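# Shelve the long cardboard box at the aisle's far end

## Task

Pick up the long cardboard box lying on the desk and set it down on a shelf belonging to the final shelving section at the far end of the aisle (either side of the aisle is fine). It must rest directly on the shelf board, not on top of a carton, and no part of it may overhang the shelf's front edge. The robot must not fall over or finish leaning, or the task fails.

## Robot and tools

Robot: the LinearBot, an omnidirectional base with a column about 1.7 m tall. A carriage rides up the column (lift_m, 0 to 1 m) and holds two six-joint arms, each with a five-finger hand. Arm bases sit about 0.57 m + lift_m above the floor; carriage parts hang about 0.15 m lower. A hand point reaches up to 0.78 m from its shoulder but only about 0.4 m below the arm base. Parked arm: joints 1-6 = 0, 0.05, 0.05, 1.45, 0, 0. Parked, the robot is about 0.85 m wide and 0.65 m long. Objects may occasionally get nudged by outside forces.

Cameras: carriage_camera (fixed, facing forward, tilted about 20 degrees down), left_wrist_camera and right_wrist_camera (on the little-finger side, aimed at the hand point). Calibration data is supplied in OpenCV form; images are 672x504.

Frames: base frame has its origin on the floor below the base centre, x forward, y left, z up, metres. left_hand and right_hand readings are the hand points in this frame; true hands often sit lower than reported, especially at long reach or under load (a level hand may sag 7 to 25 cm with 1 kg). base_odometry is the base frame at scene start, counting wheel turns only (slip counts as travel); heading in rad, left positive, -3.142 to 3.142.

move: one action. "base" holds exactly one relative command, an offset from the current base position: {"translate_m": d} forward positive, -2 to 2 m; {"strafe_m": d} left positive, -2 to 2 m; {"rotate_rad": d} counter-clockwise positive, -6.3 to 6.3 rad. "joints" is a single flat object keyed by joint name for both arms together, each value an absolute target: lift_m 0 to 1 m; <side>_joint1_rad -2.617 to 3.054 (arm swing about vertical, 0 forward, positive left); joint2 0 to 3.141 (shoulder: 0 upper arm back level, 1.57 up, 3.14 forward level); joint3 0 to 3.141 (elbow, 0 folded, 3.14 straight); joint4 -1.57 to 1.57 (wrist pitch, positive lifts fingertips); joint5 -1.57 to 1.57 (wrist yaw, positive turns fingertips right); joint6 -2.094 to 2.094 (roll, positive clockwise seen from forearm). With joints 5 and 6 at 0 a level palm faces down. Hand keys per side: little, ring, middle, index, thumb_bend, thumb_turn, each -1 (closed; thumb_turn -1 puts the thumb opposite the fingers) to +1 (open); force_limit -1 to 1 (about 0 to 10 N, 15 N for thumb motors) and speed -0.96 to 1 are settings only. Optional "speeds" (this action only): translate_m/strafe_m 0.02-0.5 m/s, rotate_rad 0.05-1.57 rad/s, lift_m 0.08-0.27 m/s (default 0.25). Optional min_time_s 0.1-8 s sets a floor on arm motion duration; 2 or more straightens the path a little. "cameras" picks images; "blocking" false returns in about 0.5 s while motion continues. An action lasts at most 15 s; 14 s gives time_out. A move without any action just reports state and images.

wait(seconds 0-10, cameras), stop(cameras) which brakes running motions (not instantly), zoom_image(camera, region [x0,y0,x1,y1] pixels, max 504x504, of the newest image), show_instructions, finished_scene(scene 1).

Results: base_status and joint_status per motion: done, moving, off_target (rested away from target, may still push), contact_stop, time_out, stopped, not_followed (a built-in self-collision check withheld arm targets). The "move" line gives done or the worst status. After an uncommanded stop, refusal or out-of-range value, later move/wait/finished_scene calls in that reply are skipped. on_its_own lists uncommanded behaviour. motor_effort is percent of max (peak in brackets); a lift effort that keeps dropping while lowering means a hand or load is resting on something. Hand readings: <side>_hand_stopped_by lists little, ring, middle, index, thumb_bend, thumb_turn as moving/target/force/stalled/fault; <side>_<motor>_load_n gives fingertip force, and a lost grip shows as loads falling near 0. MOTOR HOT warns at 75 °C; at 100 °C that arm goes limp for 30-60 s (OVER-TEMPERATURE FAULT), so park arms while thinking or driving, especially when loaded, and resend targets afterwards.

Gripping: fingers wrap objects roughly 0.035-0.065 m thick with the thumb turned in front. Force limit starts at 0 and speed at -0.8; for a gentle grip use speed -0.94 or lower. A finger motor only starts on a changed target; to squeeze harder raise force_limit and send a more-closed target. Arms move joints together so hands curve off straight lines; near obstacles, step the hand in small moves. Arms and hands have no contact stop and keep pressing.

Avoid: arms hitting or pressing on each other (can end the scene); turning an arm outward 0.5 rad or more with joint2 below 0.8 (elbow meets the column); driving backward under a table edge; driving away from a firmly held object; fast swings with loaded stretched arms; high carriage with loaded outstretched arms (tipping). A drive of about 0.2 m back usually frees a stuck base. Don't drop the box from height, slam, or hit fixed things. Time counts, thinking included.

Each tool is called as name(argument=value, ...) on one line, values as JSON.

Reference images:

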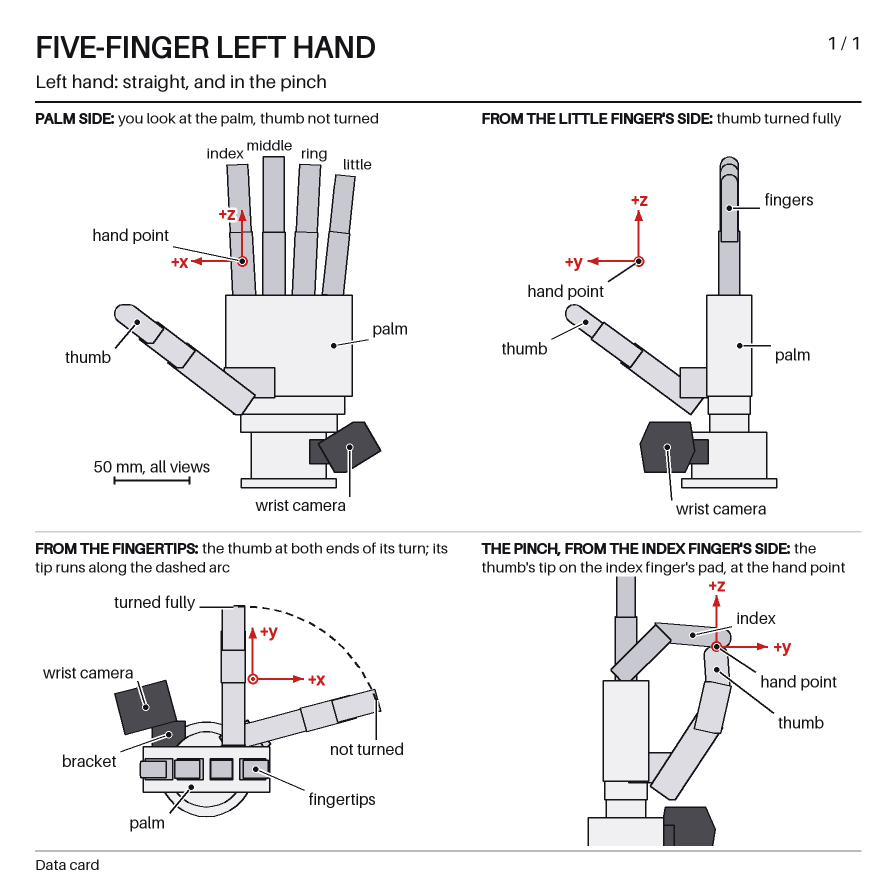

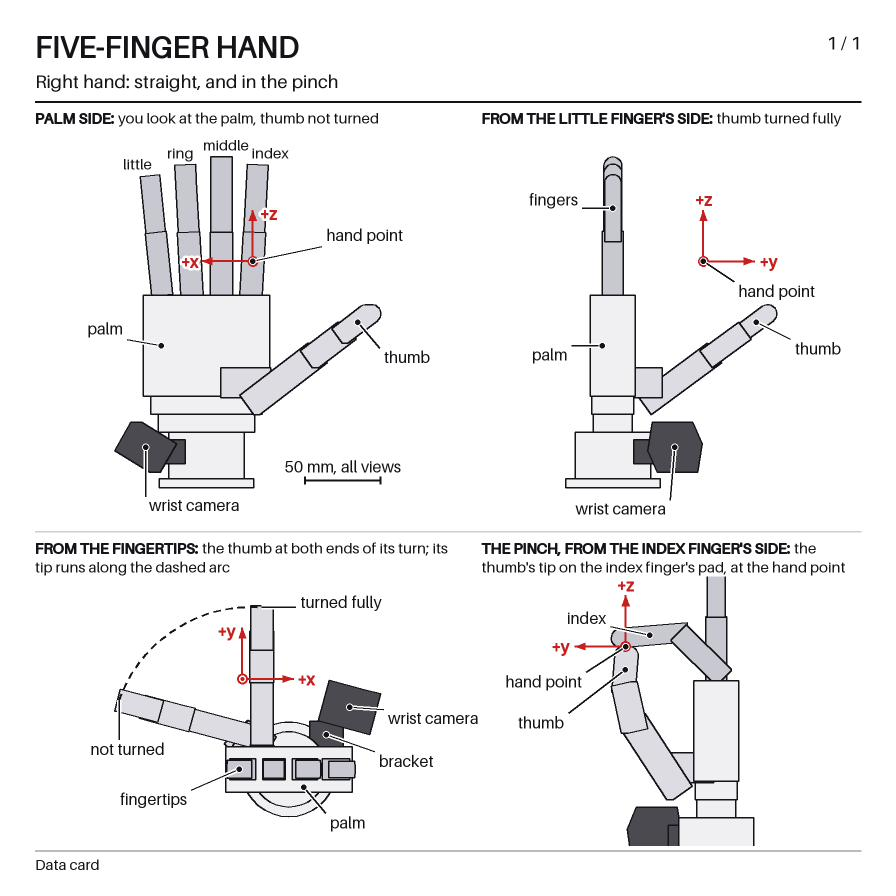

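## Session

move(cameras=["all"])

Scene clock: 0.00 s.
Joint torques (N m): no reading
base_odometry: x=+0.000 y=+0.000 heading=+0.000
base_status: not commanded
joint_positions: lift_m=+0.300 left_joint1_rad=-0.019 left_joint2_rad=+0.056 left_joint3_rad=+0.055 left_joint4_rad=+1.434 left_joint5_rad=+0.008 left_joint6_rad=+0.012 right_joint1_rad=-0.008 right_joint2_rad=+0.054 right_joint3_rad=+0.064 right_joint4_rad=+1.418 right_joint5_rad=+0.023 right_joint6_rad=+0.001 left_hand_little=+1.000 left_hand_ring=+1.000 left_hand_middle=+1.000 left_hand_index=+1.000 left_hand_thumb_turn=+1.000 left_hand_thumb_bend=+1.000 left_hand_force_limit=+0.000 left_hand_speed=-0.800 right_hand_little=+1.000 right_hand_ring=+1.000 right_hand_middle=+1.000 right_hand_index=+1.000 right_hand_thumb_turn=+1.000 right_hand_thumb_bend=+1.000 right_hand_force_limit=+0.000 right_hand_speed=-0.800
joint_status: not commanded
left_hand_stopped_by: target,target,target,target,target,target
right_hand_stopped_by: target,target,target,target,target,target
left_little_load_n: 0.0
left_ring_load_n: -0.5
left_middle_load_n: 0.0
left_index_load_n: 0.0
left_thumb_bend_load_n: 0.0
left_thumb_turn_load_n: 0.0
right_little_load_n: 0.0
right_ring_load_n: 0.0
right_middle_load_n: 0.0
right_index_load_n: 0.0
right_thumb_bend_load_n: 0.0
right_thumb_turn_load_n: 0.0
motor_effort: lift_m=+30 drive_wheels=-1
left_hand: x=+0.3224 y=+0.2784 z=+1.3367 quat_wxyz=(+0.703, -0.045, +0.052, -0.708) (m; base frame)
right_hand: x=+0.3237 y=-0.2862 z=+1.3392 quat_wxyz=(+0.702, -0.042, +0.059, -0.708) (m; base frame)
pictures: carriage_camera, left_wrist_camera, right_wrist_camera

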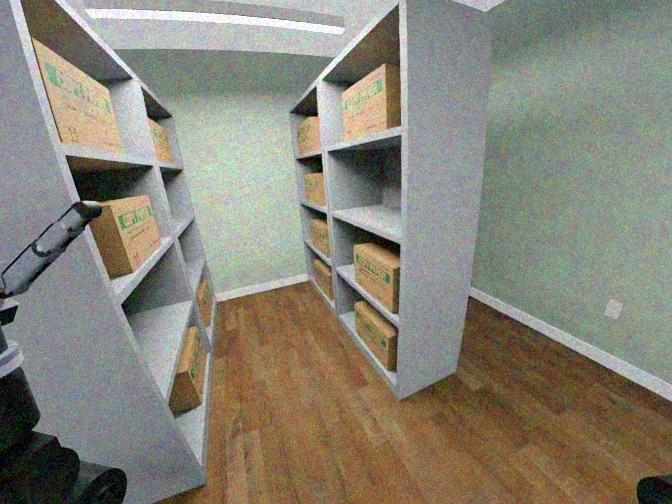

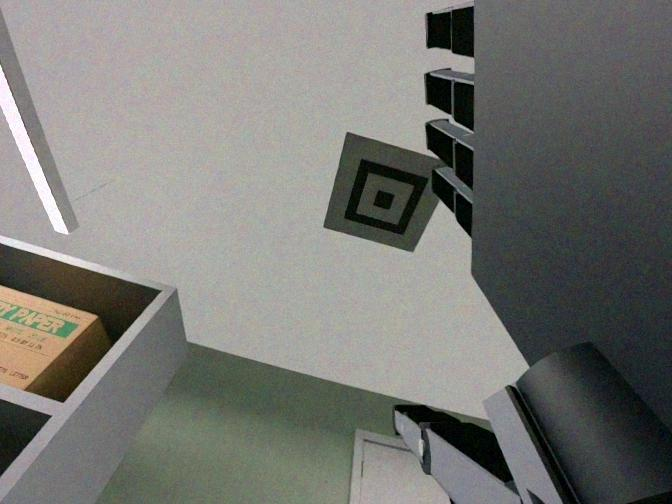

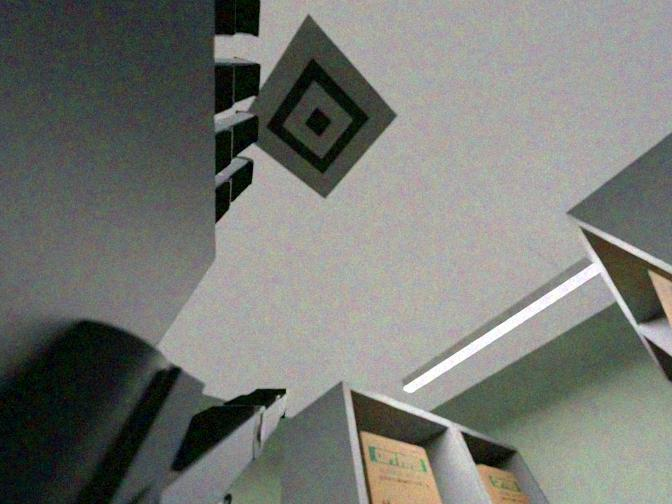

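move(base={"rotate_rad": 1.4}, speeds={"rotate_rad": 0.7}, cameras=["carriage_camera"])

move(base={"rotate_rad": 1.3}, speeds={"rotate_rad": 0.7}, cameras=["carriage_camera"])

move(base={"rotate_rad": 1.3}, speeds={"rotate_rad": 0.7}, cameras=["carriage_camera"])

Scene clock: 35.03 s.
Joint torques (N m): left_arm=[-0.08 3.36 5.53 0.07 0.11 0.05] | right_arm=[0.21 2.86 5.89 -0.06 0 -0.03]
move: done
base_odometry: x=+0.000 y=+0.000 heading=+1.399
base_status: done
joint_positions: lift_m=+0.300 left_joint1_rad=-0.019 left_joint2_rad=+0.056 left_joint3_rad=+0.055 left_joint4_rad=+1.434 left_joint5_rad=+0.008 left_joint6_rad=+0.012 right_joint1_rad=-0.008 right_joint2_rad=+0.054 right_joint3_rad=+0.064 right_joint4_rad=+1.418 right_joint5_rad=+0.023 right_joint6_rad=+0.001 left_hand_little=+1.000 left_hand_ring=+1.000 left_hand_middle=+1.000 left_hand_index=+1.000 left_hand_thumb_turn=+1.000 left_hand_thumb_bend=+1.000 left_hand_force_limit=+0.000 left_hand_speed=-0.800 right_hand_little=+1.000 right_hand_ring=+1.000 right_hand_middle=+1.000 right_hand_index=+1.000 right_hand_thumb_turn=+1.000 right_hand_thumb_bend=+1.000 right_hand_force_limit=+0.000 right_hand_speed=-0.800
joint_status: not commanded
left_hand_stopped_by: target,target,target,target,target,target
right_hand_stopped_by: target,target,target,target,target,target
left_little_load_n: 0.0
left_ring_load_n: 0.0
left_middle_load_n: 0.0
left_index_load_n: 0.0
left_thumb_bend_load_n: 0.0
left_thumb_turn_load_n: 0.5
right_little_load_n: 0.0
right_ring_load_n: 0.0
right_middle_load_n: 0.0
right_index_load_n: 0.0
right_thumb_bend_load_n: 0.0
right_thumb_turn_load_n: 0.0
motor_effort: lift_m=+30(31) drive_wheels=+6(10)
left_hand: x=+0.3225 y=+0.2783 z=+1.3366 quat_wxyz=(+0.703, -0.045, +0.052, -0.708) (m; base frame)
right_hand: x=+0.3237 y=-0.2862 z=+1.3392 quat_wxyz=(+0.702, -0.042, +0.059, -0.708) (m; base frame)
pictures: carriage_camera

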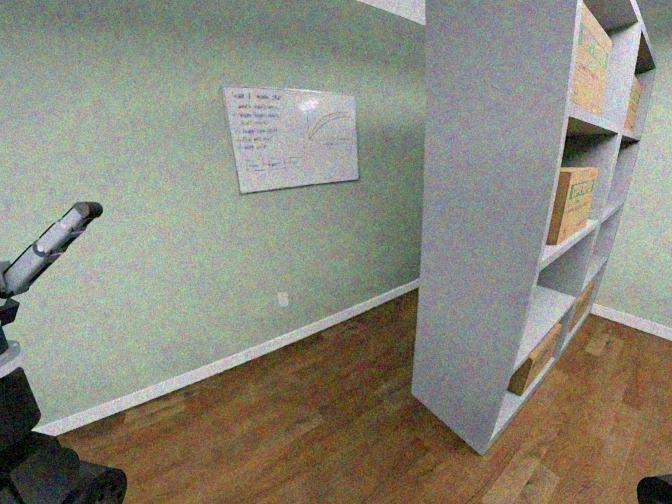

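Scene clock: 38.07 s.
Joint torques (N m): left_arm=[-0.08 3.37 5.5 0.08 0.11 0.05] | right_arm=[0.2 2.86 5.89 -0.06 0 -0.03]
move: done
base_odometry: x=+0.000 y=+0.000 heading=+2.699
base_status: done
joint_positions: lift_m=+0.300 left_joint1_rad=-0.019 left_joint2_rad=+0.056 left_joint3_rad=+0.055 left_joint4_rad=+1.434 left_joint5_rad=+0.008 left_joint6_rad=+0.012 right_joint1_rad=-0.008 right_joint2_rad=+0.054 right_joint3_rad=+0.064 right_joint4_rad=+1.418 right_joint5_rad=+0.023 right_joint6_rad=+0.001 left_hand_little=+1.000 left_hand_ring=+1.000 left_hand_middle=+1.000 left_hand_index=+1.000 left_hand_thumb_turn=+1.000 left_hand_thumb_bend=+1.000 left_hand_force_limit=+0.000 left_hand_speed=-0.800 right_hand_little=+1.000 right_hand_ring=+1.000 right_hand_middle=+1.000 right_hand_index=+1.000 right_hand_thumb_turn=+1.000 right_hand_thumb_bend=+1.000 right_hand_force_limit=+0.000 right_hand_speed=-0.800
joint_status: not commanded
left_hand_stopped_by: target,target,target,target,target,target
right_hand_stopped_by: target,target,target,target,target,target
left_little_load_n: 0.0
left_ring_load_n: 0.0
left_middle_load_n: 0.0
left_index_load_n: 0.0
left_thumb_bend_load_n: 0.0
left_thumb_turn_load_n: 0.0
right_little_load_n: 0.0
right_ring_load_n: 0.0
right_middle_load_n: 0.0
right_index_load_n: 0.0
right_thumb_bend_load_n: 0.0
right_thumb_turn_load_n: 0.0
motor_effort: lift_m=+30(31) drive_wheels=+6(12)
left_hand: x=+0.3225 y=+0.2783 z=+1.3366 quat_wxyz=(+0.703, -0.045, +0.052, -0.708) (m; base frame)
right_hand: x=+0.3237 y=-0.2862 z=+1.3392 quat_wxyz=(+0.702, -0.042, +0.059, -0.708) (m; base frame)
pictures: carriage_camera

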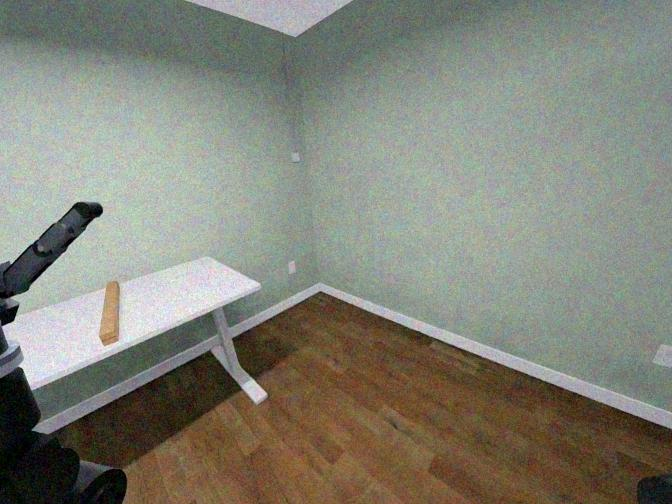

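Scene clock: 41.10 s.
Joint torques (N m): left_arm=[-0.08 3.36 5.52 0.08 0.11 0.05] | right_arm=[0.2 2.85 5.89 -0.05 0 -0.03]
move: done
base_odometry: x=+0.000 y=+0.000 heading=-2.285
base_status: done
joint_positions: lift_m=+0.300 left_joint1_rad=-0.019 left_joint2_rad=+0.056 left_joint3_rad=+0.055 left_joint4_rad=+1.434 left_joint5_rad=+0.008 left_joint6_rad=+0.012 right_joint1_rad=-0.008 right_joint2_rad=+0.054 right_joint3_rad=+0.064 right_joint4_rad=+1.418 right_joint5_rad=+0.023 right_joint6_rad=+0.001 left_hand_little=+1.000 left_hand_ring=+1.000 left_hand_middle=+1.000 left_hand_index=+1.000 left_hand_thumb_turn=+1.000 left_hand_thumb_bend=+1.000 left_hand_force_limit=+0.000 left_hand_speed=-0.800 right_hand_little=+1.000 right_hand_ring=+1.000 right_hand_middle=+1.000 right_hand_index=+1.000 right_hand_thumb_turn=+1.000 right_hand_thumb_bend=+1.000 right_hand_force_limit=+0.000 right_hand_speed=-0.800
joint_status: not commanded
left_hand_stopped_by: target,target,target,target,target,target
right_hand_stopped_by: target,target,target,target,target,target
left_little_load_n: 0.0
left_ring_load_n: 0.0
left_middle_load_n: 0.0
left_index_load_n: 0.0
left_thumb_bend_load_n: 0.0
left_thumb_turn_load_n: 0.0
right_little_load_n: 0.0
right_ring_load_n: 0.0
right_middle_load_n: 0.0
right_index_load_n: 0.0
right_thumb_bend_load_n: 0.0
right_thumb_turn_load_n: 0.0
motor_effort: lift_m=+31(31) drive_wheels=+6(11)
left_hand: x=+0.3226 y=+0.2783 z=+1.3366 quat_wxyz=(+0.703, -0.045, +0.053, -0.708) (m; base frame)
right_hand: x=+0.3237 y=-0.2862 z=+1.3392 quat_wxyz=(+0.702, -0.042, +0.059, -0.708) (m; base frame)
pictures: carriage_camera

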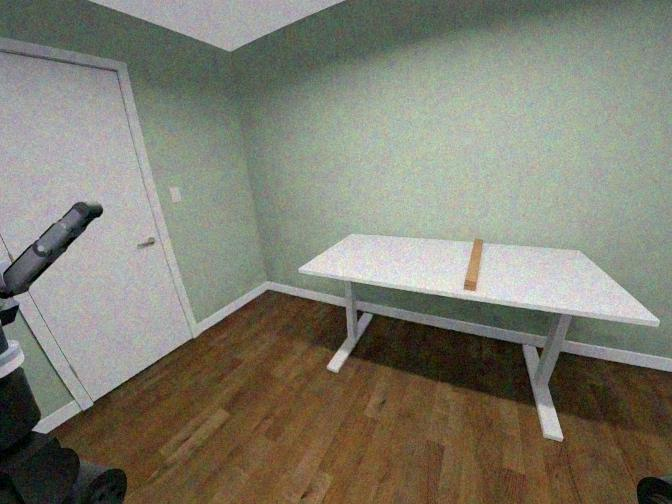

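zoom_image(camera="carriage_camera", region=[400, 200, 560, 320])

Scaled by 3.150 from the camera's 672x504 image, which has a finer 960x720 frame.

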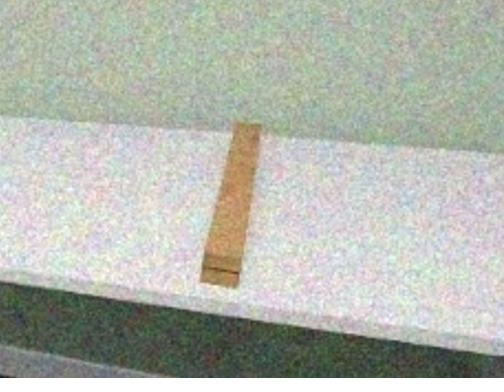

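move(base={"rotate_rad": -0.385}, speeds={"rotate_rad": 0.7}, joints={"left_joint1_rad": 0, "left_joint2_rad": 1.57, "left_joint3_rad": 1.57, "left_joint4_rad": 0, "left_joint5_rad": 0, "left_joint6_rad": 0, "left_hand_thumb_turn": -1}, cameras=["carriage_camera", "left_wrist_camera"])

move(joints={"left_joint1_rad": 0, "left_joint2_rad": 1.57, "left_joint3_rad": 1.57, "left_joint4_rad": 0, "left_joint5_rad": -1.57, "left_joint6_rad": 0}, cameras=["left_wrist_camera"])

move(joints={"left_joint1_rad": 0, "left_joint2_rad": 2.0, "left_joint3_rad": 1.4, "left_joint4_rad": 0.6, "left_joint5_rad": -1.57, "left_joint6_rad": 0}, cameras=["left_wrist_camera"])

Scene clock: 191.23 s.
Joint torques (N m): left_arm=[0.31 -5.57 10.04 2.42 0.09 -0.06] | right_arm=[0.2 2.88 5.87 -0.05 0 -0.03]
move: done
base_odometry: x=+0.000 y=+0.000 heading=-2.669
base_status: done
joint_positions: lift_m=+0.300 left_joint1_rad=-0.005 left_joint2_rad=+1.566 left_joint3_rad=+1.534 left_joint4_rad=+0.001 left_joint5_rad=+0.004 left_joint6_rad=+0.012 right_joint1_rad=-0.008 right_joint2_rad=+0.054 right_joint3_rad=+0.064 right_joint4_rad=+1.418 right_joint5_rad=+0.023 right_joint6_rad=+0.001 left_hand_little=+1.000 left_hand_ring=+1.000 left_hand_middle=+1.000 left_hand_index=+1.000 left_hand_thumb_turn=-1.000 left_hand_thumb_bend=+1.000 left_hand_force_limit=+0.000 left_hand_speed=-0.800 right_hand_little=+1.000 right_hand_ring=+1.000 right_hand_middle=+1.000 right_hand_index=+1.000 right_hand_thumb_turn=+1.000 right_hand_thumb_bend=+1.000 right_hand_force_limit=+0.000 right_hand_speed=-0.800
joint_status: all done
left_hand_stopped_by: target,target,target,target,target,target
right_hand_stopped_by: target,target,target,target,target,target
left_little_load_n: 0.0
left_ring_load_n: 0.0
left_middle_load_n: 0.0
left_index_load_n: 0.0
left_thumb_bend_load_n: -0.5
left_thumb_turn_load_n: 0.0
right_little_load_n: 0.0
right_ring_load_n: 0.0
right_middle_load_n: 0.0
right_index_load_n: 0.0
right_thumb_bend_load_n: 0.0
right_thumb_turn_load_n: 0.0
motor_effort: lift_m=+31(31) drive_wheels=-11(12)
left_hand: x=+0.7562 y=+0.2783 z=+1.2522 quat_wxyz=(+0.493, -0.503, +0.513, -0.491) (m; base frame)
right_hand: x=+0.3237 y=-0.2862 z=+1.3392 quat_wxyz=(+0.702, -0.042, +0.059, -0.708) (m; base frame)
pictures: carriage_camera, left_wrist_camera
camera_calibration:
left_wrist_camera: T_world_to_cam=[[0.0369543, -0.250246, 0.967477, -1.16464], [-0.550061, -0.81337, -0.189374, 0.879541], [0.834306, -0.525173, -0.167708, -0.157935], [0, 0, 0, 1]] pos_world=[0.658606, 0.341003, 1.26684]

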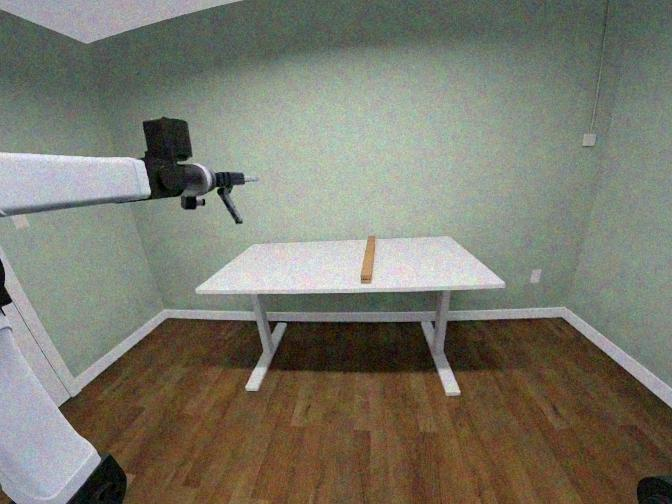

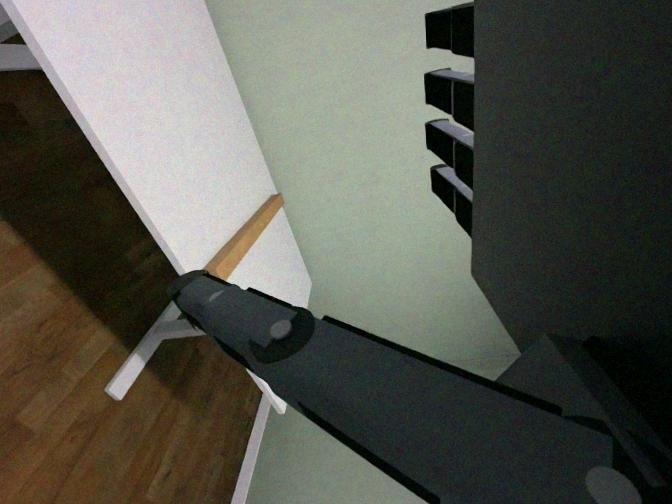

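Scene clock: 192.67 s.
Joint torques (N m): left_arm=[-0.08 -4.89 9.26 1.44 0 -0.05] | right_arm=[0.2 2.88 5.87 -0.06 0 -0.03]
move: done
base_odometry: x=+0.000 y=+0.000 heading=-2.669
base_status: not commanded
joint_positions: lift_m=+0.300 left_joint1_rad=+0.000 left_joint2_rad=+1.566 left_joint3_rad=+1.534 left_joint4_rad=+0.000 left_joint5_rad=-1.561 left_joint6_rad=+0.011 right_joint1_rad=-0.008 right_joint2_rad=+0.054 right_joint3_rad=+0.064 right_joint4_rad=+1.418 right_joint5_rad=+0.023 right_joint6_rad=+0.001 left_hand_little=+1.000 left_hand_ring=+1.000 left_hand_middle=+1.000 left_hand_index=+1.000 left_hand_thumb_turn=-1.000 left_hand_thumb_bend=+1.000 left_hand_force_limit=+0.000 left_hand_speed=-0.800 right_hand_little=+1.000 right_hand_ring=+1.000 right_hand_middle=+1.000 right_hand_index=+1.000 right_hand_thumb_turn=+1.000 right_hand_thumb_bend=+1.000 right_hand_force_limit=+0.000 right_hand_speed=-0.800
joint_status: all done
left_hand_stopped_by: target,target,target,target,target,target
right_hand_stopped_by: target,target,target,target,target,target
left_little_load_n: 0.0
left_ring_load_n: 0.0
left_middle_load_n: 0.0
left_index_load_n: 0.0
left_thumb_bend_load_n: 0.0
left_thumb_turn_load_n: 0.0
right_little_load_n: 0.0
right_ring_load_n: 0.0
right_middle_load_n: 0.0
right_index_load_n: 0.0
right_thumb_bend_load_n: 0.0
right_thumb_turn_load_n: 0.0
motor_effort: lift_m=+30(31) drive_wheels=-11(11)
left_hand: x=+0.5944 y=+0.5055 z=+1.2572 quat_wxyz=(+0.707, -0.707, +0.019, +0.012) (m; base frame)
right_hand: x=+0.3237 y=-0.2862 z=+1.3392 quat_wxyz=(+0.702, -0.042, +0.059, -0.708) (m; base frame)
pictures: left_wrist_camera
camera_calibration:
left_wrist_camera: T_world_to_cam=[[0.280962, 0.00631418, 0.959698, -1.37161], [0.805627, -0.544992, -0.23227, 0.088792], [0.521561, 0.838418, -0.158209, -0.418108], [0, 0, 0, 1]] pos_world=[0.531905, 0.4076, 1.27081]

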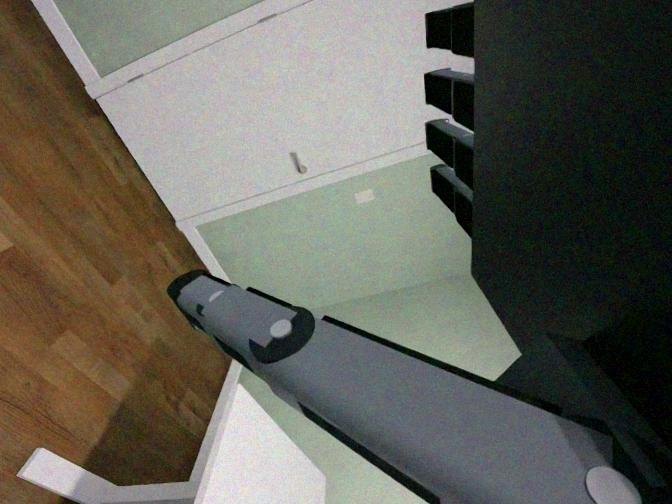

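Scene clock: 194.07 s.
Joint torques (N m): left_arm=[-0.05 -8.21 5.96 1.55 0.09 -0.05] | right_arm=[0.2 2.88 5.87 -0.05 0 -0.03]
move: done
base_odometry: x=+0.000 y=+0.000 heading=-2.669
base_status: not commanded
joint_positions: lift_m=+0.300 left_joint1_rad=+0.000 left_joint2_rad=+2.000 left_joint3_rad=+1.402 left_joint4_rad=+0.585 left_joint5_rad=-1.568 left_joint6_rad=+0.011 right_joint1_rad=-0.008 right_joint2_rad=+0.054 right_joint3_rad=+0.064 right_joint4_rad=+1.418 right_joint5_rad=+0.023 right_joint6_rad=+0.001 left_hand_little=+1.000 left_hand_ring=+1.000 left_hand_middle=+1.000 left_hand_index=+1.000 left_hand_thumb_turn=-1.000 left_hand_thumb_bend=+1.000 left_hand_force_limit=+0.000 left_hand_speed=-0.800 right_hand_little=+1.000 right_hand_ring=+1.000 right_hand_middle=+1.000 right_hand_index=+1.000 right_hand_thumb_turn=+1.000 right_hand_thumb_bend=+1.000 right_hand_force_limit=+0.000 right_hand_speed=-0.800
joint_status: all done
left_hand_stopped_by: target,target,target,target,target,target
right_hand_stopped_by: target,target,target,target,target,target
left_little_load_n: 0.0
left_ring_load_n: 0.0
left_middle_load_n: 0.0
left_index_load_n: 0.0
left_thumb_bend_load_n: 0.0
left_thumb_turn_load_n: 0.0
right_little_load_n: 0.0
right_ring_load_n: 0.0
right_middle_load_n: 0.0
right_index_load_n: 0.0
right_thumb_bend_load_n: 0.0
right_thumb_turn_load_n: 0.0
motor_effort: lift_m=+30(31) drive_wheels=-11(11)
left_hand: x=+0.6948 y=+0.5057 z=+1.0947 quat_wxyz=(+0.707, -0.707, +0.010, +0.007) (m; base frame)
right_hand: x=+0.3237 y=-0.2862 z=+1.3392 quat_wxyz=(+0.702, -0.042, +0.059, -0.708) (m; base frame)
pictures: left_wrist_camera
camera_calibration:
left_wrist_camera: T_world_to_cam=[[0.262179, 0.00803714, 0.964986, -1.23749], [0.813722, -0.539394, -0.21659, -0.0554138], [0.518767, 0.842015, -0.147958, -0.507396], [0, 0, 0, 1]] pos_world=[0.632755, 0.407291, 1.10708]

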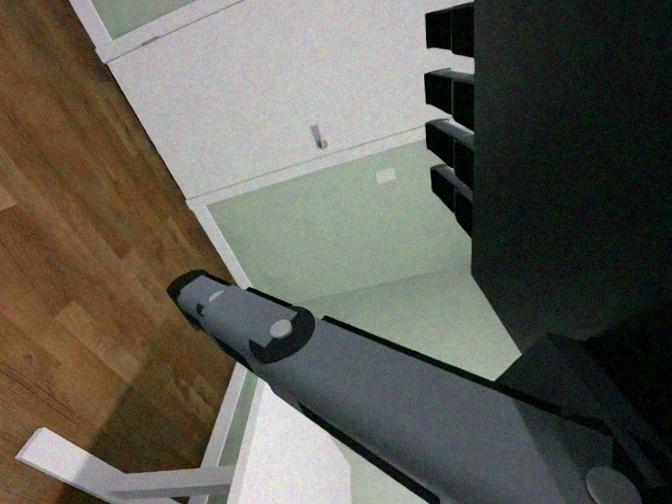

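move(base={"rotate_rad": -0.08}, speeds={"rotate_rad": 0.5}, joints={"left_joint1_rad": 0, "left_joint2_rad": 1.57, "left_joint3_rad": 1.2, "left_joint4_rad": 0.37, "left_joint5_rad": -1.55, "left_joint6_rad": 0})

move(base={"strafe_m": -0.4}, speeds={"strafe_m": 0.3})

move(base={"translate_m": 0.7}, speeds={"translate_m": 0.25}, cameras=["carriage_camera", "left_wrist_camera"])

Scene clock: 363.30 s.
Joint torques (N m): left_arm=[0.14 -6.45 5.63 1.36 0.2 -0.05] | right_arm=[0.21 2.88 5.87 -0.05 0 -0.03]
move: done
base_odometry: x=+0.000 y=+0.000 heading=-2.747
base_status: done
joint_positions: lift_m=+0.300 left_joint1_rad=-0.003 left_joint2_rad=+1.584 left_joint3_rad=+1.209 left_joint4_rad=+0.376 left_joint5_rad=-1.557 left_joint6_rad=+0.011 right_joint1_rad=-0.008 right_joint2_rad=+0.054 right_joint3_rad=+0.064 right_joint4_rad=+1.417 right_joint5_rad=+0.023 right_joint6_rad=+0.001 left_hand_little=+1.000 left_hand_ring=+1.000 left_hand_middle=+1.000 left_hand_index=+1.000 left_hand_thumb_turn=-1.000 left_hand_thumb_bend=+1.000 left_hand_force_limit=+0.000 left_hand_speed=-0.800 right_hand_little=+1.000 right_hand_ring=+1.000 right_hand_middle=+1.000 right_hand_index=+1.000 right_hand_thumb_turn=+1.000 right_hand_thumb_bend=+1.000 right_hand_force_limit=+0.000 right_hand_speed=-0.800
joint_status: all done
left_hand_stopped_by: target,target,target,target,target,target
right_hand_stopped_by: target,target,target,target,target,target
left_little_load_n: 0.0
left_ring_load_n: 0.0
left_middle_load_n: 0.0
left_index_load_n: 0.0
left_thumb_bend_load_n: 0.0
left_thumb_turn_load_n: 0.0
right_little_load_n: 0.0
right_ring_load_n: 0.0
right_middle_load_n: 0.0
right_index_load_n: 0.0
right_thumb_bend_load_n: 0.0
right_thumb_turn_load_n: 0.0
motor_effort: lift_m=+30(31) drive_wheels=-16(17)
left_hand: x=+0.6054 y=+0.5044 z=+1.1748 quat_wxyz=(+0.707, -0.707, +0.009, -0.002) (m; base frame)
right_hand: x=+0.3238 y=-0.2862 z=+1.3392 quat_wxyz=(+0.702, -0.042, +0.059, -0.708) (m; base frame)
pictures: none

Scene clock: 366.13 s.
Joint torques (N m): left_arm=[-0.1 -6.57 5.64 1.41 0.14 -0.05] | right_arm=[0.2 2.88 5.87 -0.04 0 -0.03]
move: done
base_odometry: x=-0.154 y=+0.369 heading=-2.746
base_status: done
joint_positions: lift_m=+0.300 left_joint1_rad=-0.001 left_joint2_rad=+1.584 left_joint3_rad=+1.209 left_joint4_rad=+0.372 left_joint5_rad=-1.555 left_joint6_rad=+0.011 right_joint1_rad=-0.008 right_joint2_rad=+0.054 right_joint3_rad=+0.064 right_joint4_rad=+1.417 right_joint5_rad=+0.023 right_joint6_rad=+0.001 left_hand_little=+1.000 left_hand_ring=+1.000 left_hand_middle=+1.000 left_hand_index=+1.000 left_hand_thumb_turn=-1.000 left_hand_thumb_bend=+1.000 left_hand_force_limit=+0.000 left_hand_speed=-0.800 right_hand_little=+1.000 right_hand_ring=+1.000 right_hand_middle=+1.000 right_hand_index=+1.000 right_hand_thumb_turn=+1.000 right_hand_thumb_bend=+1.000 right_hand_force_limit=+0.000 right_hand_speed=-0.800
joint_status: not commanded
left_hand_stopped_by: target,target,target,target,target,target
right_hand_stopped_by: target,target,target,target,target,target
left_little_load_n: 0.0
left_ring_load_n: 0.0
left_middle_load_n: 0.0
left_index_load_n: 0.0
left_thumb_bend_load_n: 0.0
left_thumb_turn_load_n: 0.0
right_little_load_n: 0.0
right_ring_load_n: 0.5
right_middle_load_n: 0.0
right_index_load_n: 0.0
right_thumb_bend_load_n: 0.0
right_thumb_turn_load_n: 0.0
motor_effort: lift_m=+30(31) drive_wheels=-8(18)
left_hand: x=+0.6053 y=+0.5052 z=+1.1745 quat_wxyz=(+0.707, -0.707, +0.011, -0.001) (m; base frame)
right_hand: x=+0.3239 y=-0.2862 z=+1.3391 quat_wxyz=(+0.702, -0.042, +0.059, -0.708) (m; base frame)
pictures: none

Scene clock: 370.23 s.
Joint torques (N m): left_arm=[-0.03 -6.39 5.68 1.43 0.16 -0.05] | right_arm=[0.2 2.88 5.82 -0.04 0 -0.03]
move: done
base_odometry: x=-0.800 y=+0.101 heading=-2.747
base_status: done
joint_positions: lift_m=+0.300 left_joint1_rad=-0.001 left_joint2_rad=+1.584 left_joint3_rad=+1.209 left_joint4_rad=+0.371 left_joint5_rad=-1.555 left_joint6_rad=+0.011 right_joint1_rad=-0.008 right_joint2_rad=+0.054 right_joint3_rad=+0.064 right_joint4_rad=+1.417 right_joint5_rad=+0.023 right_joint6_rad=+0.001 left_hand_little=+1.000 left_hand_ring=+1.000 left_hand_middle=+1.000 left_hand_index=+1.000 left_hand_thumb_turn=-1.000 left_hand_thumb_bend=+1.000 left_hand_force_limit=+0.000 left_hand_speed=-0.800 right_hand_little=+1.000 right_hand_ring=+1.000 right_hand_middle=+1.000 right_hand_index=+1.000 right_hand_thumb_turn=+1.000 right_hand_thumb_bend=+1.000 right_hand_force_limit=+0.000 right_hand_speed=-0.800
joint_status: not commanded
left_hand_stopped_by: target,target,target,target,target,target
right_hand_stopped_by: target,target,target,target,target,target
left_little_load_n: 0.0
left_ring_load_n: 0.0
left_middle_load_n: 0.0
left_index_load_n: 0.0
left_thumb_bend_load_n: 0.0
left_thumb_turn_load_n: 0.0
right_little_load_n: 0.0
right_ring_load_n: 0.0
right_middle_load_n: 0.0
right_index_load_n: -0.5
right_thumb_bend_load_n: 0.0
right_thumb_turn_load_n: 0.0
motor_effort: lift_m=+30(31) drive_wheels=-5(9)
left_hand: x=+0.6052 y=+0.5052 z=+1.1741 quat_wxyz=(+0.707, -0.707, +0.011, +0.000) (m; base frame)
right_hand: x=+0.3240 y=-0.2862 z=+1.3391 quat_wxyz=(+0.702, -0.043, +0.060, -0.708) (m; base frame)
pictures: carriage_camera, left_wrist_camera
camera_calibration:
left_wrist_camera: T_world_to_cam=[[0.253749, 0.00470409, 0.967259, -1.28651], [0.8083, -0.550285, -0.209372, 0.034758], [0.531283, 0.834963, -0.143437, -0.45802], [0, 0, 0, 1]] pos_world=[0.541694, 0.407609, 1.18597]

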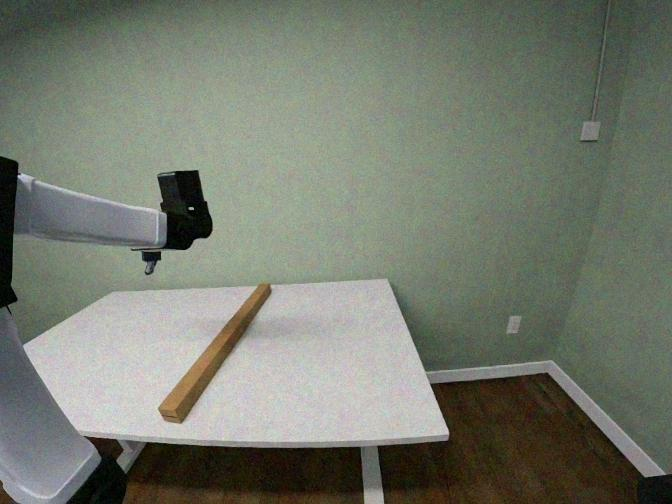

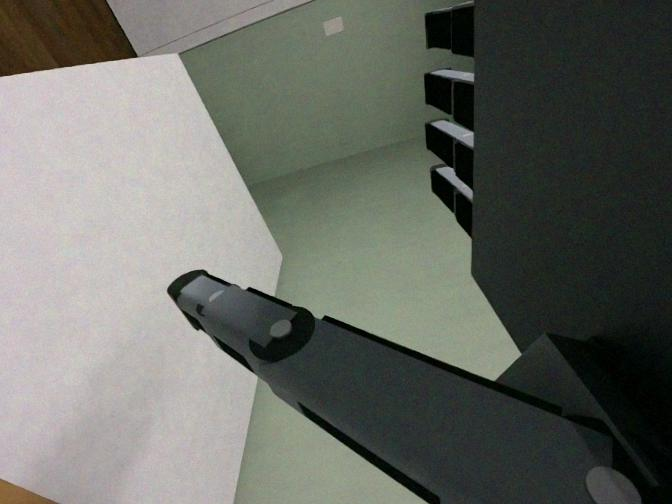

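zoom_image(camera="carriage_camera", region=[140, 370, 240, 445])

zoom_image(camera="carriage_camera", region=[220, 260, 320, 335])

Scaled by 5.040 from the camera's 672x504 image, which has a finer 960x720 frame.

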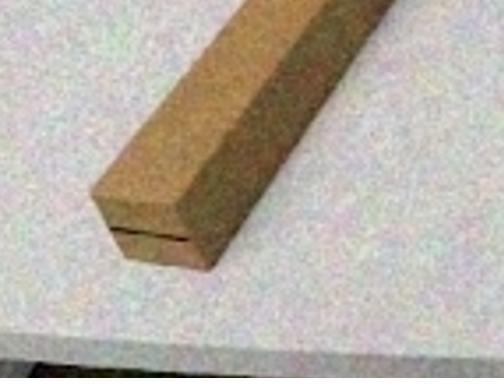

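Scaled by 5.040 from the camera's 672x504 image, which has a finer 960x720 frame.

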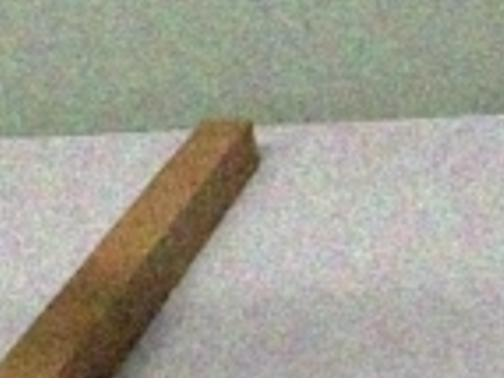

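move(base={"rotate_rad": -0.046}, joints={"lift_m": 0.45, "left_joint1_rad": 0, "left_joint2_rad": 2.765, "left_joint3_rad": 2.083, "left_joint4_rad": -0.889, "left_joint5_rad": -0.916, "left_joint6_rad": -1.571}, min_time_s=3)

move(base={"strafe_m": 0.073}, speeds={"strafe_m": 0.2})

move(base={"translate_m": 0.077}, speeds={"translate_m": 0.2}, cameras=["carriage_camera", "left_wrist_camera"])

Scene clock: 523.70 s.
Joint torques (N m): left_arm=[0.09 -9.91 7.32 0.17 -0.42 -0.12] | right_arm=[0.2 2.86 5.89 -0.04 0 -0.03]
move: done
base_odometry: x=-0.801 y=+0.100 heading=-2.792
base_status: done
joint_positions: lift_m=+0.450 left_joint1_rad=-0.002 left_joint2_rad=+2.750 left_joint3_rad=+2.055 left_joint4_rad=-0.880 left_joint5_rad=-0.923 left_joint6_rad=-1.557 right_joint1_rad=-0.008 right_joint2_rad=+0.054 right_joint3_rad=+0.064 right_joint4_rad=+1.417 right_joint5_rad=+0.023 right_joint6_rad=+0.001 left_hand_little=+1.000 left_hand_ring=+1.000 left_hand_middle=+1.000 left_hand_index=+1.000 left_hand_thumb_turn=-1.000 left_hand_thumb_bend=+1.000 left_hand_force_limit=+0.000 left_hand_speed=-0.800 right_hand_little=+1.000 right_hand_ring=+1.000 right_hand_middle=+1.000 right_hand_index=+1.000 right_hand_thumb_turn=+1.000 right_hand_thumb_bend=+1.000 right_hand_force_limit=+0.000 right_hand_speed=-0.800
joint_status: all done
left_hand_stopped_by: target,target,target,target,target,target
right_hand_stopped_by: target,target,target,target,target,target
left_little_load_n: 0.0
left_ring_load_n: 0.0
left_middle_load_n: 0.0
left_index_load_n: 0.0
left_thumb_bend_load_n: 0.0
left_thumb_turn_load_n: 0.0
right_little_load_n: 0.0
right_ring_load_n: 0.0
right_middle_load_n: 0.0
right_index_load_n: 0.0
right_thumb_bend_load_n: 0.0
right_thumb_turn_load_n: 0.0
motor_effort: lift_m=+33(40) drive_wheels=-7(9)
left_hand: x=+0.7448 y=+0.4288 z=+0.9054 quat_wxyz=(+0.445, -0.895, +0.008, +0.004) (m; base frame)
right_hand: x=+0.3239 y=-0.2862 z=+1.4889 quat_wxyz=(+0.702, -0.042, +0.059, -0.708) (m; base frame)
pictures: none

Scene clock: 525.17 s.
Joint torques (N m): left_arm=[-0.24 -9.89 7.31 0.21 -0.39 -0.06] | right_arm=[0.23 2.84 5.89 -0.04 0 -0.03]
move: done
base_odometry: x=-0.776 y=+0.032 heading=-2.792
base_status: done
joint_positions: lift_m=+0.450 left_joint1_rad=+0.002 left_joint2_rad=+2.750 left_joint3_rad=+2.055 left_joint4_rad=-0.883 left_joint5_rad=-0.920 left_joint6_rad=-1.559 right_joint1_rad=-0.008 right_joint2_rad=+0.054 right_joint3_rad=+0.064 right_joint4_rad=+1.417 right_joint5_rad=+0.023 right_joint6_rad=+0.001 left_hand_little=+1.000 left_hand_ring=+1.000 left_hand_middle=+1.000 left_hand_index=+1.000 left_hand_thumb_turn=-1.000 left_hand_thumb_bend=+1.000 left_hand_force_limit=+0.000 left_hand_speed=-0.800 right_hand_little=+1.000 right_hand_ring=+1.000 right_hand_middle=+1.000 right_hand_index=+1.000 right_hand_thumb_turn=+1.000 right_hand_thumb_bend=+1.000 right_hand_force_limit=+0.000 right_hand_speed=-0.800
joint_status: not commanded
left_hand_stopped_by: target,target,target,target,target,target
right_hand_stopped_by: target,target,target,target,target,target
left_little_load_n: 0.0
left_ring_load_n: 0.0
left_middle_load_n: 0.0
left_index_load_n: -0.5
left_thumb_bend_load_n: 0.0
left_thumb_turn_load_n: 0.0
right_little_load_n: 0.0
right_ring_load_n: 0.0
right_middle_load_n: 0.0
right_index_load_n: 0.0
right_thumb_bend_load_n: 0.0
right_thumb_turn_load_n: 0.0
motor_effort: lift_m=+33(33) drive_wheels=+1(8)
left_hand: x=+0.7435 y=+0.4306 z=+0.9049 quat_wxyz=(+0.444, -0.896, +0.006, +0.006) (m; base frame)
right_hand: x=+0.3239 y=-0.2863 z=+1.4889 quat_wxyz=(+0.702, -0.042, +0.059, -0.709) (m; base frame)
pictures: none

Scene clock: 526.57 s.
Joint torques (N m): left_arm=[-0.2 -10.22 7.3 0.24 -0.39 -0.06] | right_arm=[0.21 2.84 5.87 -0.03 0 -0.03]
move: done
base_odometry: x=-0.848 y=+0.005 heading=-2.791
base_status: done
joint_positions: lift_m=+0.450 left_joint1_rad=+0.002 left_joint2_rad=+2.750 left_joint3_rad=+2.055 left_joint4_rad=-0.886 left_joint5_rad=-0.920 left_joint6_rad=-1.559 right_joint1_rad=-0.008 right_joint2_rad=+0.054 right_joint3_rad=+0.064 right_joint4_rad=+1.416 right_joint5_rad=+0.023 right_joint6_rad=+0.001 left_hand_little=+1.000 left_hand_ring=+1.000 left_hand_middle=+1.000 left_hand_index=+1.000 left_hand_thumb_turn=-1.000 left_hand_thumb_bend=+1.000 left_hand_force_limit=+0.000 left_hand_speed=-0.800 right_hand_little=+1.000 right_hand_ring=+1.000 right_hand_middle=+1.000 right_hand_index=+1.000 right_hand_thumb_turn=+1.000 right_hand_thumb_bend=+1.000 right_hand_force_limit=+0.000 right_hand_speed=-0.800
joint_status: not commanded
left_hand_stopped_by: target,target,target,target,target,target
right_hand_stopped_by: target,target,target,target,target,target
left_little_load_n: 0.0
left_ring_load_n: 0.0
left_middle_load_n: 0.0
left_index_load_n: 0.0
left_thumb_bend_load_n: 0.0
left_thumb_turn_load_n: 0.0
right_little_load_n: 0.0
right_ring_load_n: 0.0
right_middle_load_n: 0.0
right_index_load_n: 0.0
right_thumb_bend_load_n: 0.0
right_thumb_turn_load_n: 0.0
motor_effort: lift_m=+33(33) drive_wheels=-5(11)
left_hand: x=+0.7428 y=+0.4306 z=+0.9048 quat_wxyz=(+0.444, -0.896, +0.007, +0.008) (m; base frame)
right_hand: x=+0.3243 y=-0.2863 z=+1.4888 quat_wxyz=(+0.702, -0.043, +0.060, -0.709) (m; base frame)
pictures: carriage_camera, left_wrist_camera
camera_calibration:
carriage_camera: T_world_to_cam=[[0.0674767, -0.995525, -0.0661576, 0.0867473], [-0.342405, 0.0391754, -0.938736, 1.42169], [0.937126, 0.0859954, -0.338229, 0.348802], [0, 0, 0, 1]] pos_world=[0.154068, 0.000668364, 1.45831]
left_wrist_camera: T_world_to_cam=[[0.256751, 0.594048, 0.762355, -1.13119], [0.820748, -0.550538, 0.152578, -0.510522], [0.510344, 0.586527, -0.628915, 0.0542453], [0, 0, 0, 1]] pos_world=[0.681761, 0.359105, 0.97438]

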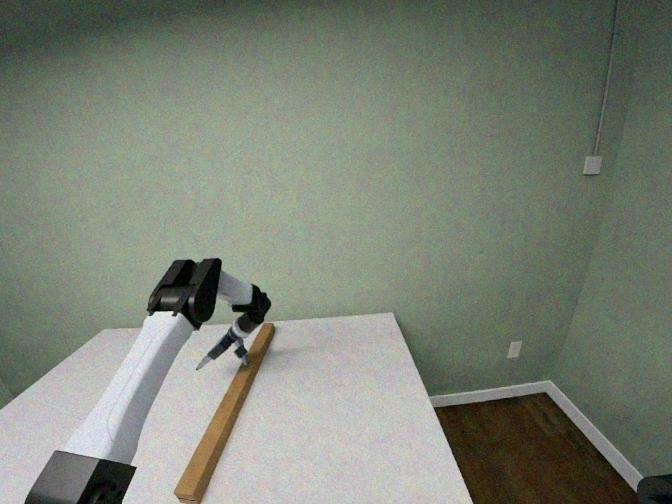

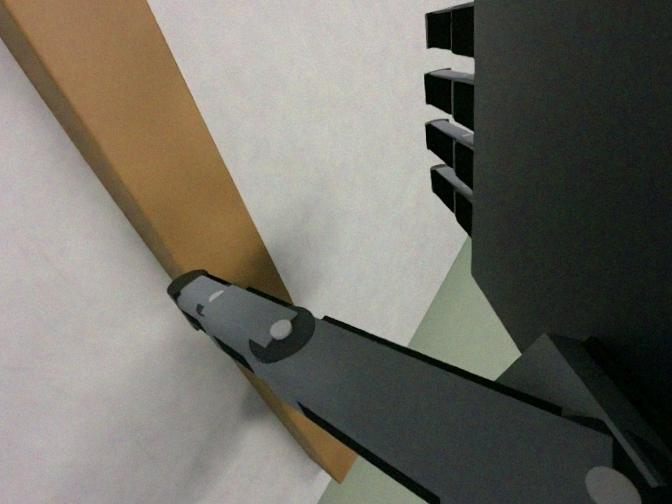

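zoom_image(camera="carriage_camera", region=[150, 429, 250, 504])

zoom_image(camera="carriage_camera", region=[190, 300, 310, 390])

zoom_image(camera="left_wrist_camera", region=[0, 0, 504, 504])

Scaled by 5.040 from the camera's 672x504 image, which has a finer 960x720 frame.

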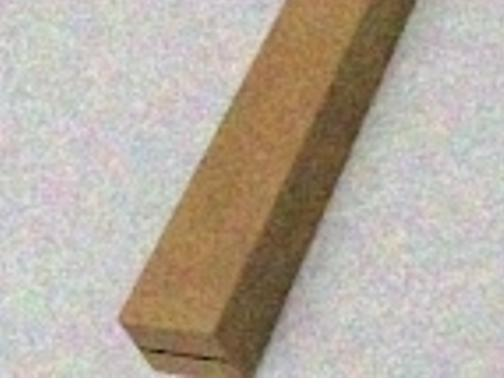

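Scaled by 4.200 from the camera's 672x504 image, which has a finer 960x720 frame.

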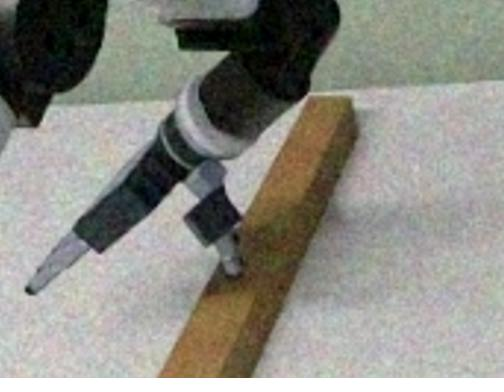

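Scaled by 1.000.

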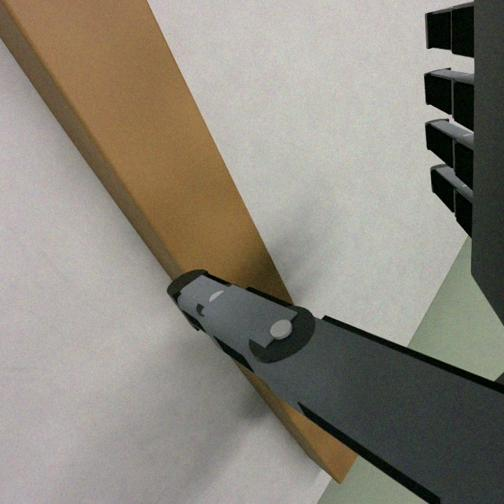

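zoom_image(camera="left_wrist_camera", region=[40, 100, 300, 300])

zoom_image(camera="left_wrist_camera", region=[240, 380, 400, 504])

Scaled by 1.938 from the camera's 672x504 image, which has a finer 960x720 frame.

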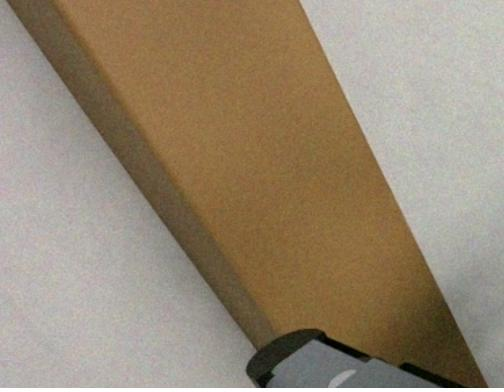

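Scaled by 3.150 from the camera's 672x504 image, which has a finer 960x720 frame.

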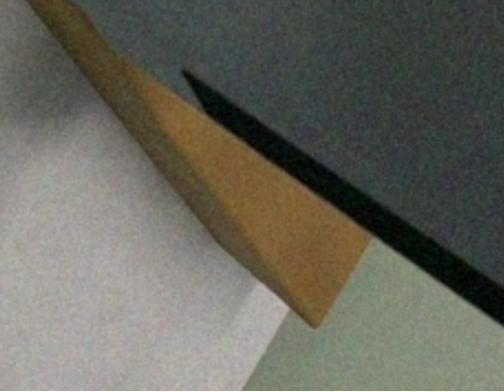

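move(joints={"lift_m": 0.4, "left_joint1_rad": -0.03}, speeds={"lift_m": 0.1}, cameras=["carriage_camera", "left_wrist_camera"])

zoom_image(camera="left_wrist_camera", region=[0, 50, 300, 350])

zoom_image(camera="carriage_camera", region=[190, 300, 310, 390])

Scene clock: 600.63 s.
Joint torques (N m): left_arm=[-0.05 -10.61 6.68 0.25 -0.37 -0.06] | right_arm=[0.23 2.88 5.87 -0.03 0 -0.03]
move: done
base_odometry: x=-0.848 y=+0.005 heading=-2.791
base_status: not commanded
joint_positions: lift_m=+0.400 left_joint1_rad=-0.032 left_joint2_rad=+2.759 left_joint3_rad=+2.062 left_joint4_rad=-0.887 left_joint5_rad=-0.918 left_joint6_rad=-1.559 right_joint1_rad=-0.008 right_joint2_rad=+0.054 right_joint3_rad=+0.064 right_joint4_rad=+1.416 right_joint5_rad=+0.023 right_joint6_rad=+0.001 left_hand_little=+1.000 left_hand_ring=+1.000 left_hand_middle=+1.000 left_hand_index=+1.000 left_hand_thumb_turn=-1.000 left_hand_thumb_bend=+1.000 left_hand_force_limit=+0.000 left_hand_speed=-0.800 right_hand_little=+1.000 right_hand_ring=+1.000 right_hand_middle=+1.000 right_hand_index=+1.000 right_hand_thumb_turn=+1.000 right_hand_thumb_bend=+1.000 right_hand_force_limit=+0.000 right_hand_speed=-0.800
joint_status: all done
left_hand_stopped_by: target,target,target,target,target,target
right_hand_stopped_by: target,target,target,target,target,target
left_little_load_n: 0.0
left_ring_load_n: 0.0
left_middle_load_n: 0.0
left_index_load_n: 0.0
left_thumb_bend_load_n: 0.0
left_thumb_turn_load_n: 0.0
right_little_load_n: 0.0
right_ring_load_n: 0.0
right_middle_load_n: 0.0
right_index_load_n: 0.0
right_thumb_bend_load_n: 0.0
right_thumb_turn_load_n: 0.0
motor_effort: lift_m=+27(27) drive_wheels=-5(5)
left_hand: x=+0.7465 y=+0.4128 z=+0.8525 quat_wxyz=(+0.443, -0.896, +0.022, +0.001) (m; base frame)
right_hand: x=+0.3243 y=-0.2863 z=+1.4393 quat_wxyz=(+0.702, -0.043, +0.060, -0.709) (m; base frame)
pictures: carriage_camera, left_wrist_camera
camera_calibration:
carriage_camera: T_world_to_cam=[[0.0674767, -0.995525, -0.0661576, 0.0834725], [-0.342405, 0.0391754, -0.938736, 1.37522], [0.937126, 0.0859954, -0.338229, 0.33206], [0, 0, 0, 1]] pos_world=[0.154068, 0.000668364, 1.40881]
left_wrist_camera: T_world_to_cam=[[0.278273, 0.58654, 0.760615, -1.09323], [0.802287, -0.577343, 0.151692, -0.489795], [0.528109, 0.56802, -0.631232, 0.0262314], [0, 0, 0, 1]] pos_world=[0.683321, 0.343545, 0.922386]

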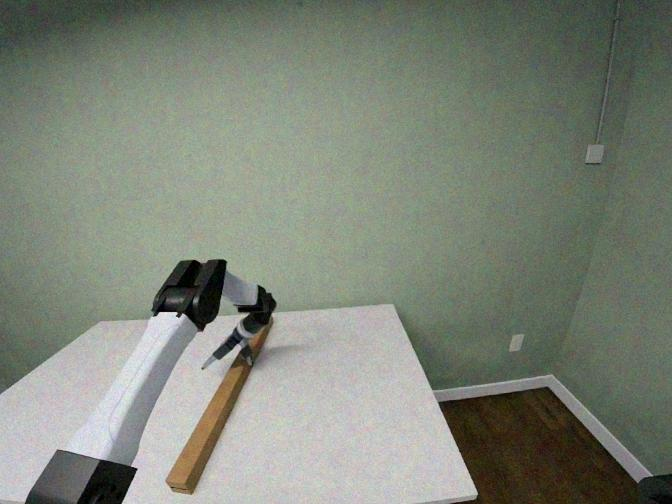

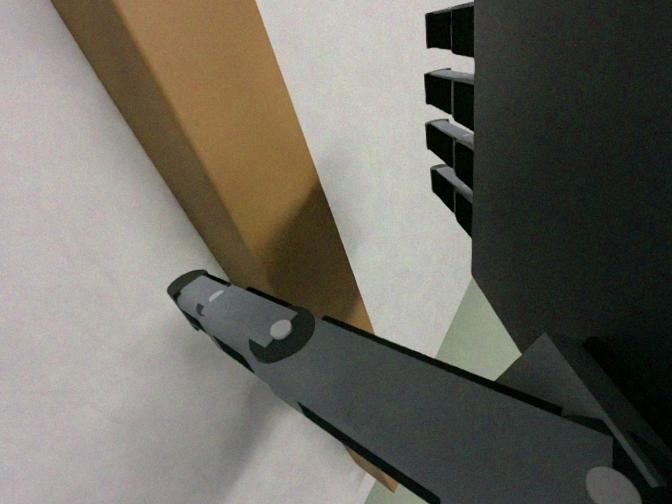

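Scaled by 1.680 from the camera's 672x504 image, which has a finer 960x720 frame.

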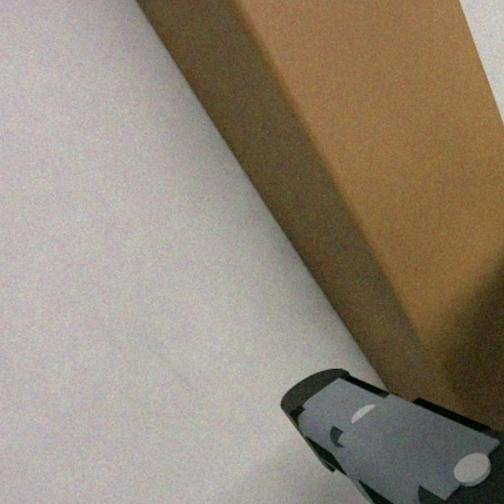

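Scaled by 4.200 from the camera's 672x504 image, which has a finer 960x720 frame.

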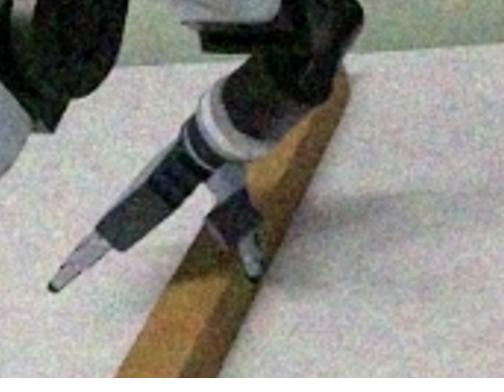

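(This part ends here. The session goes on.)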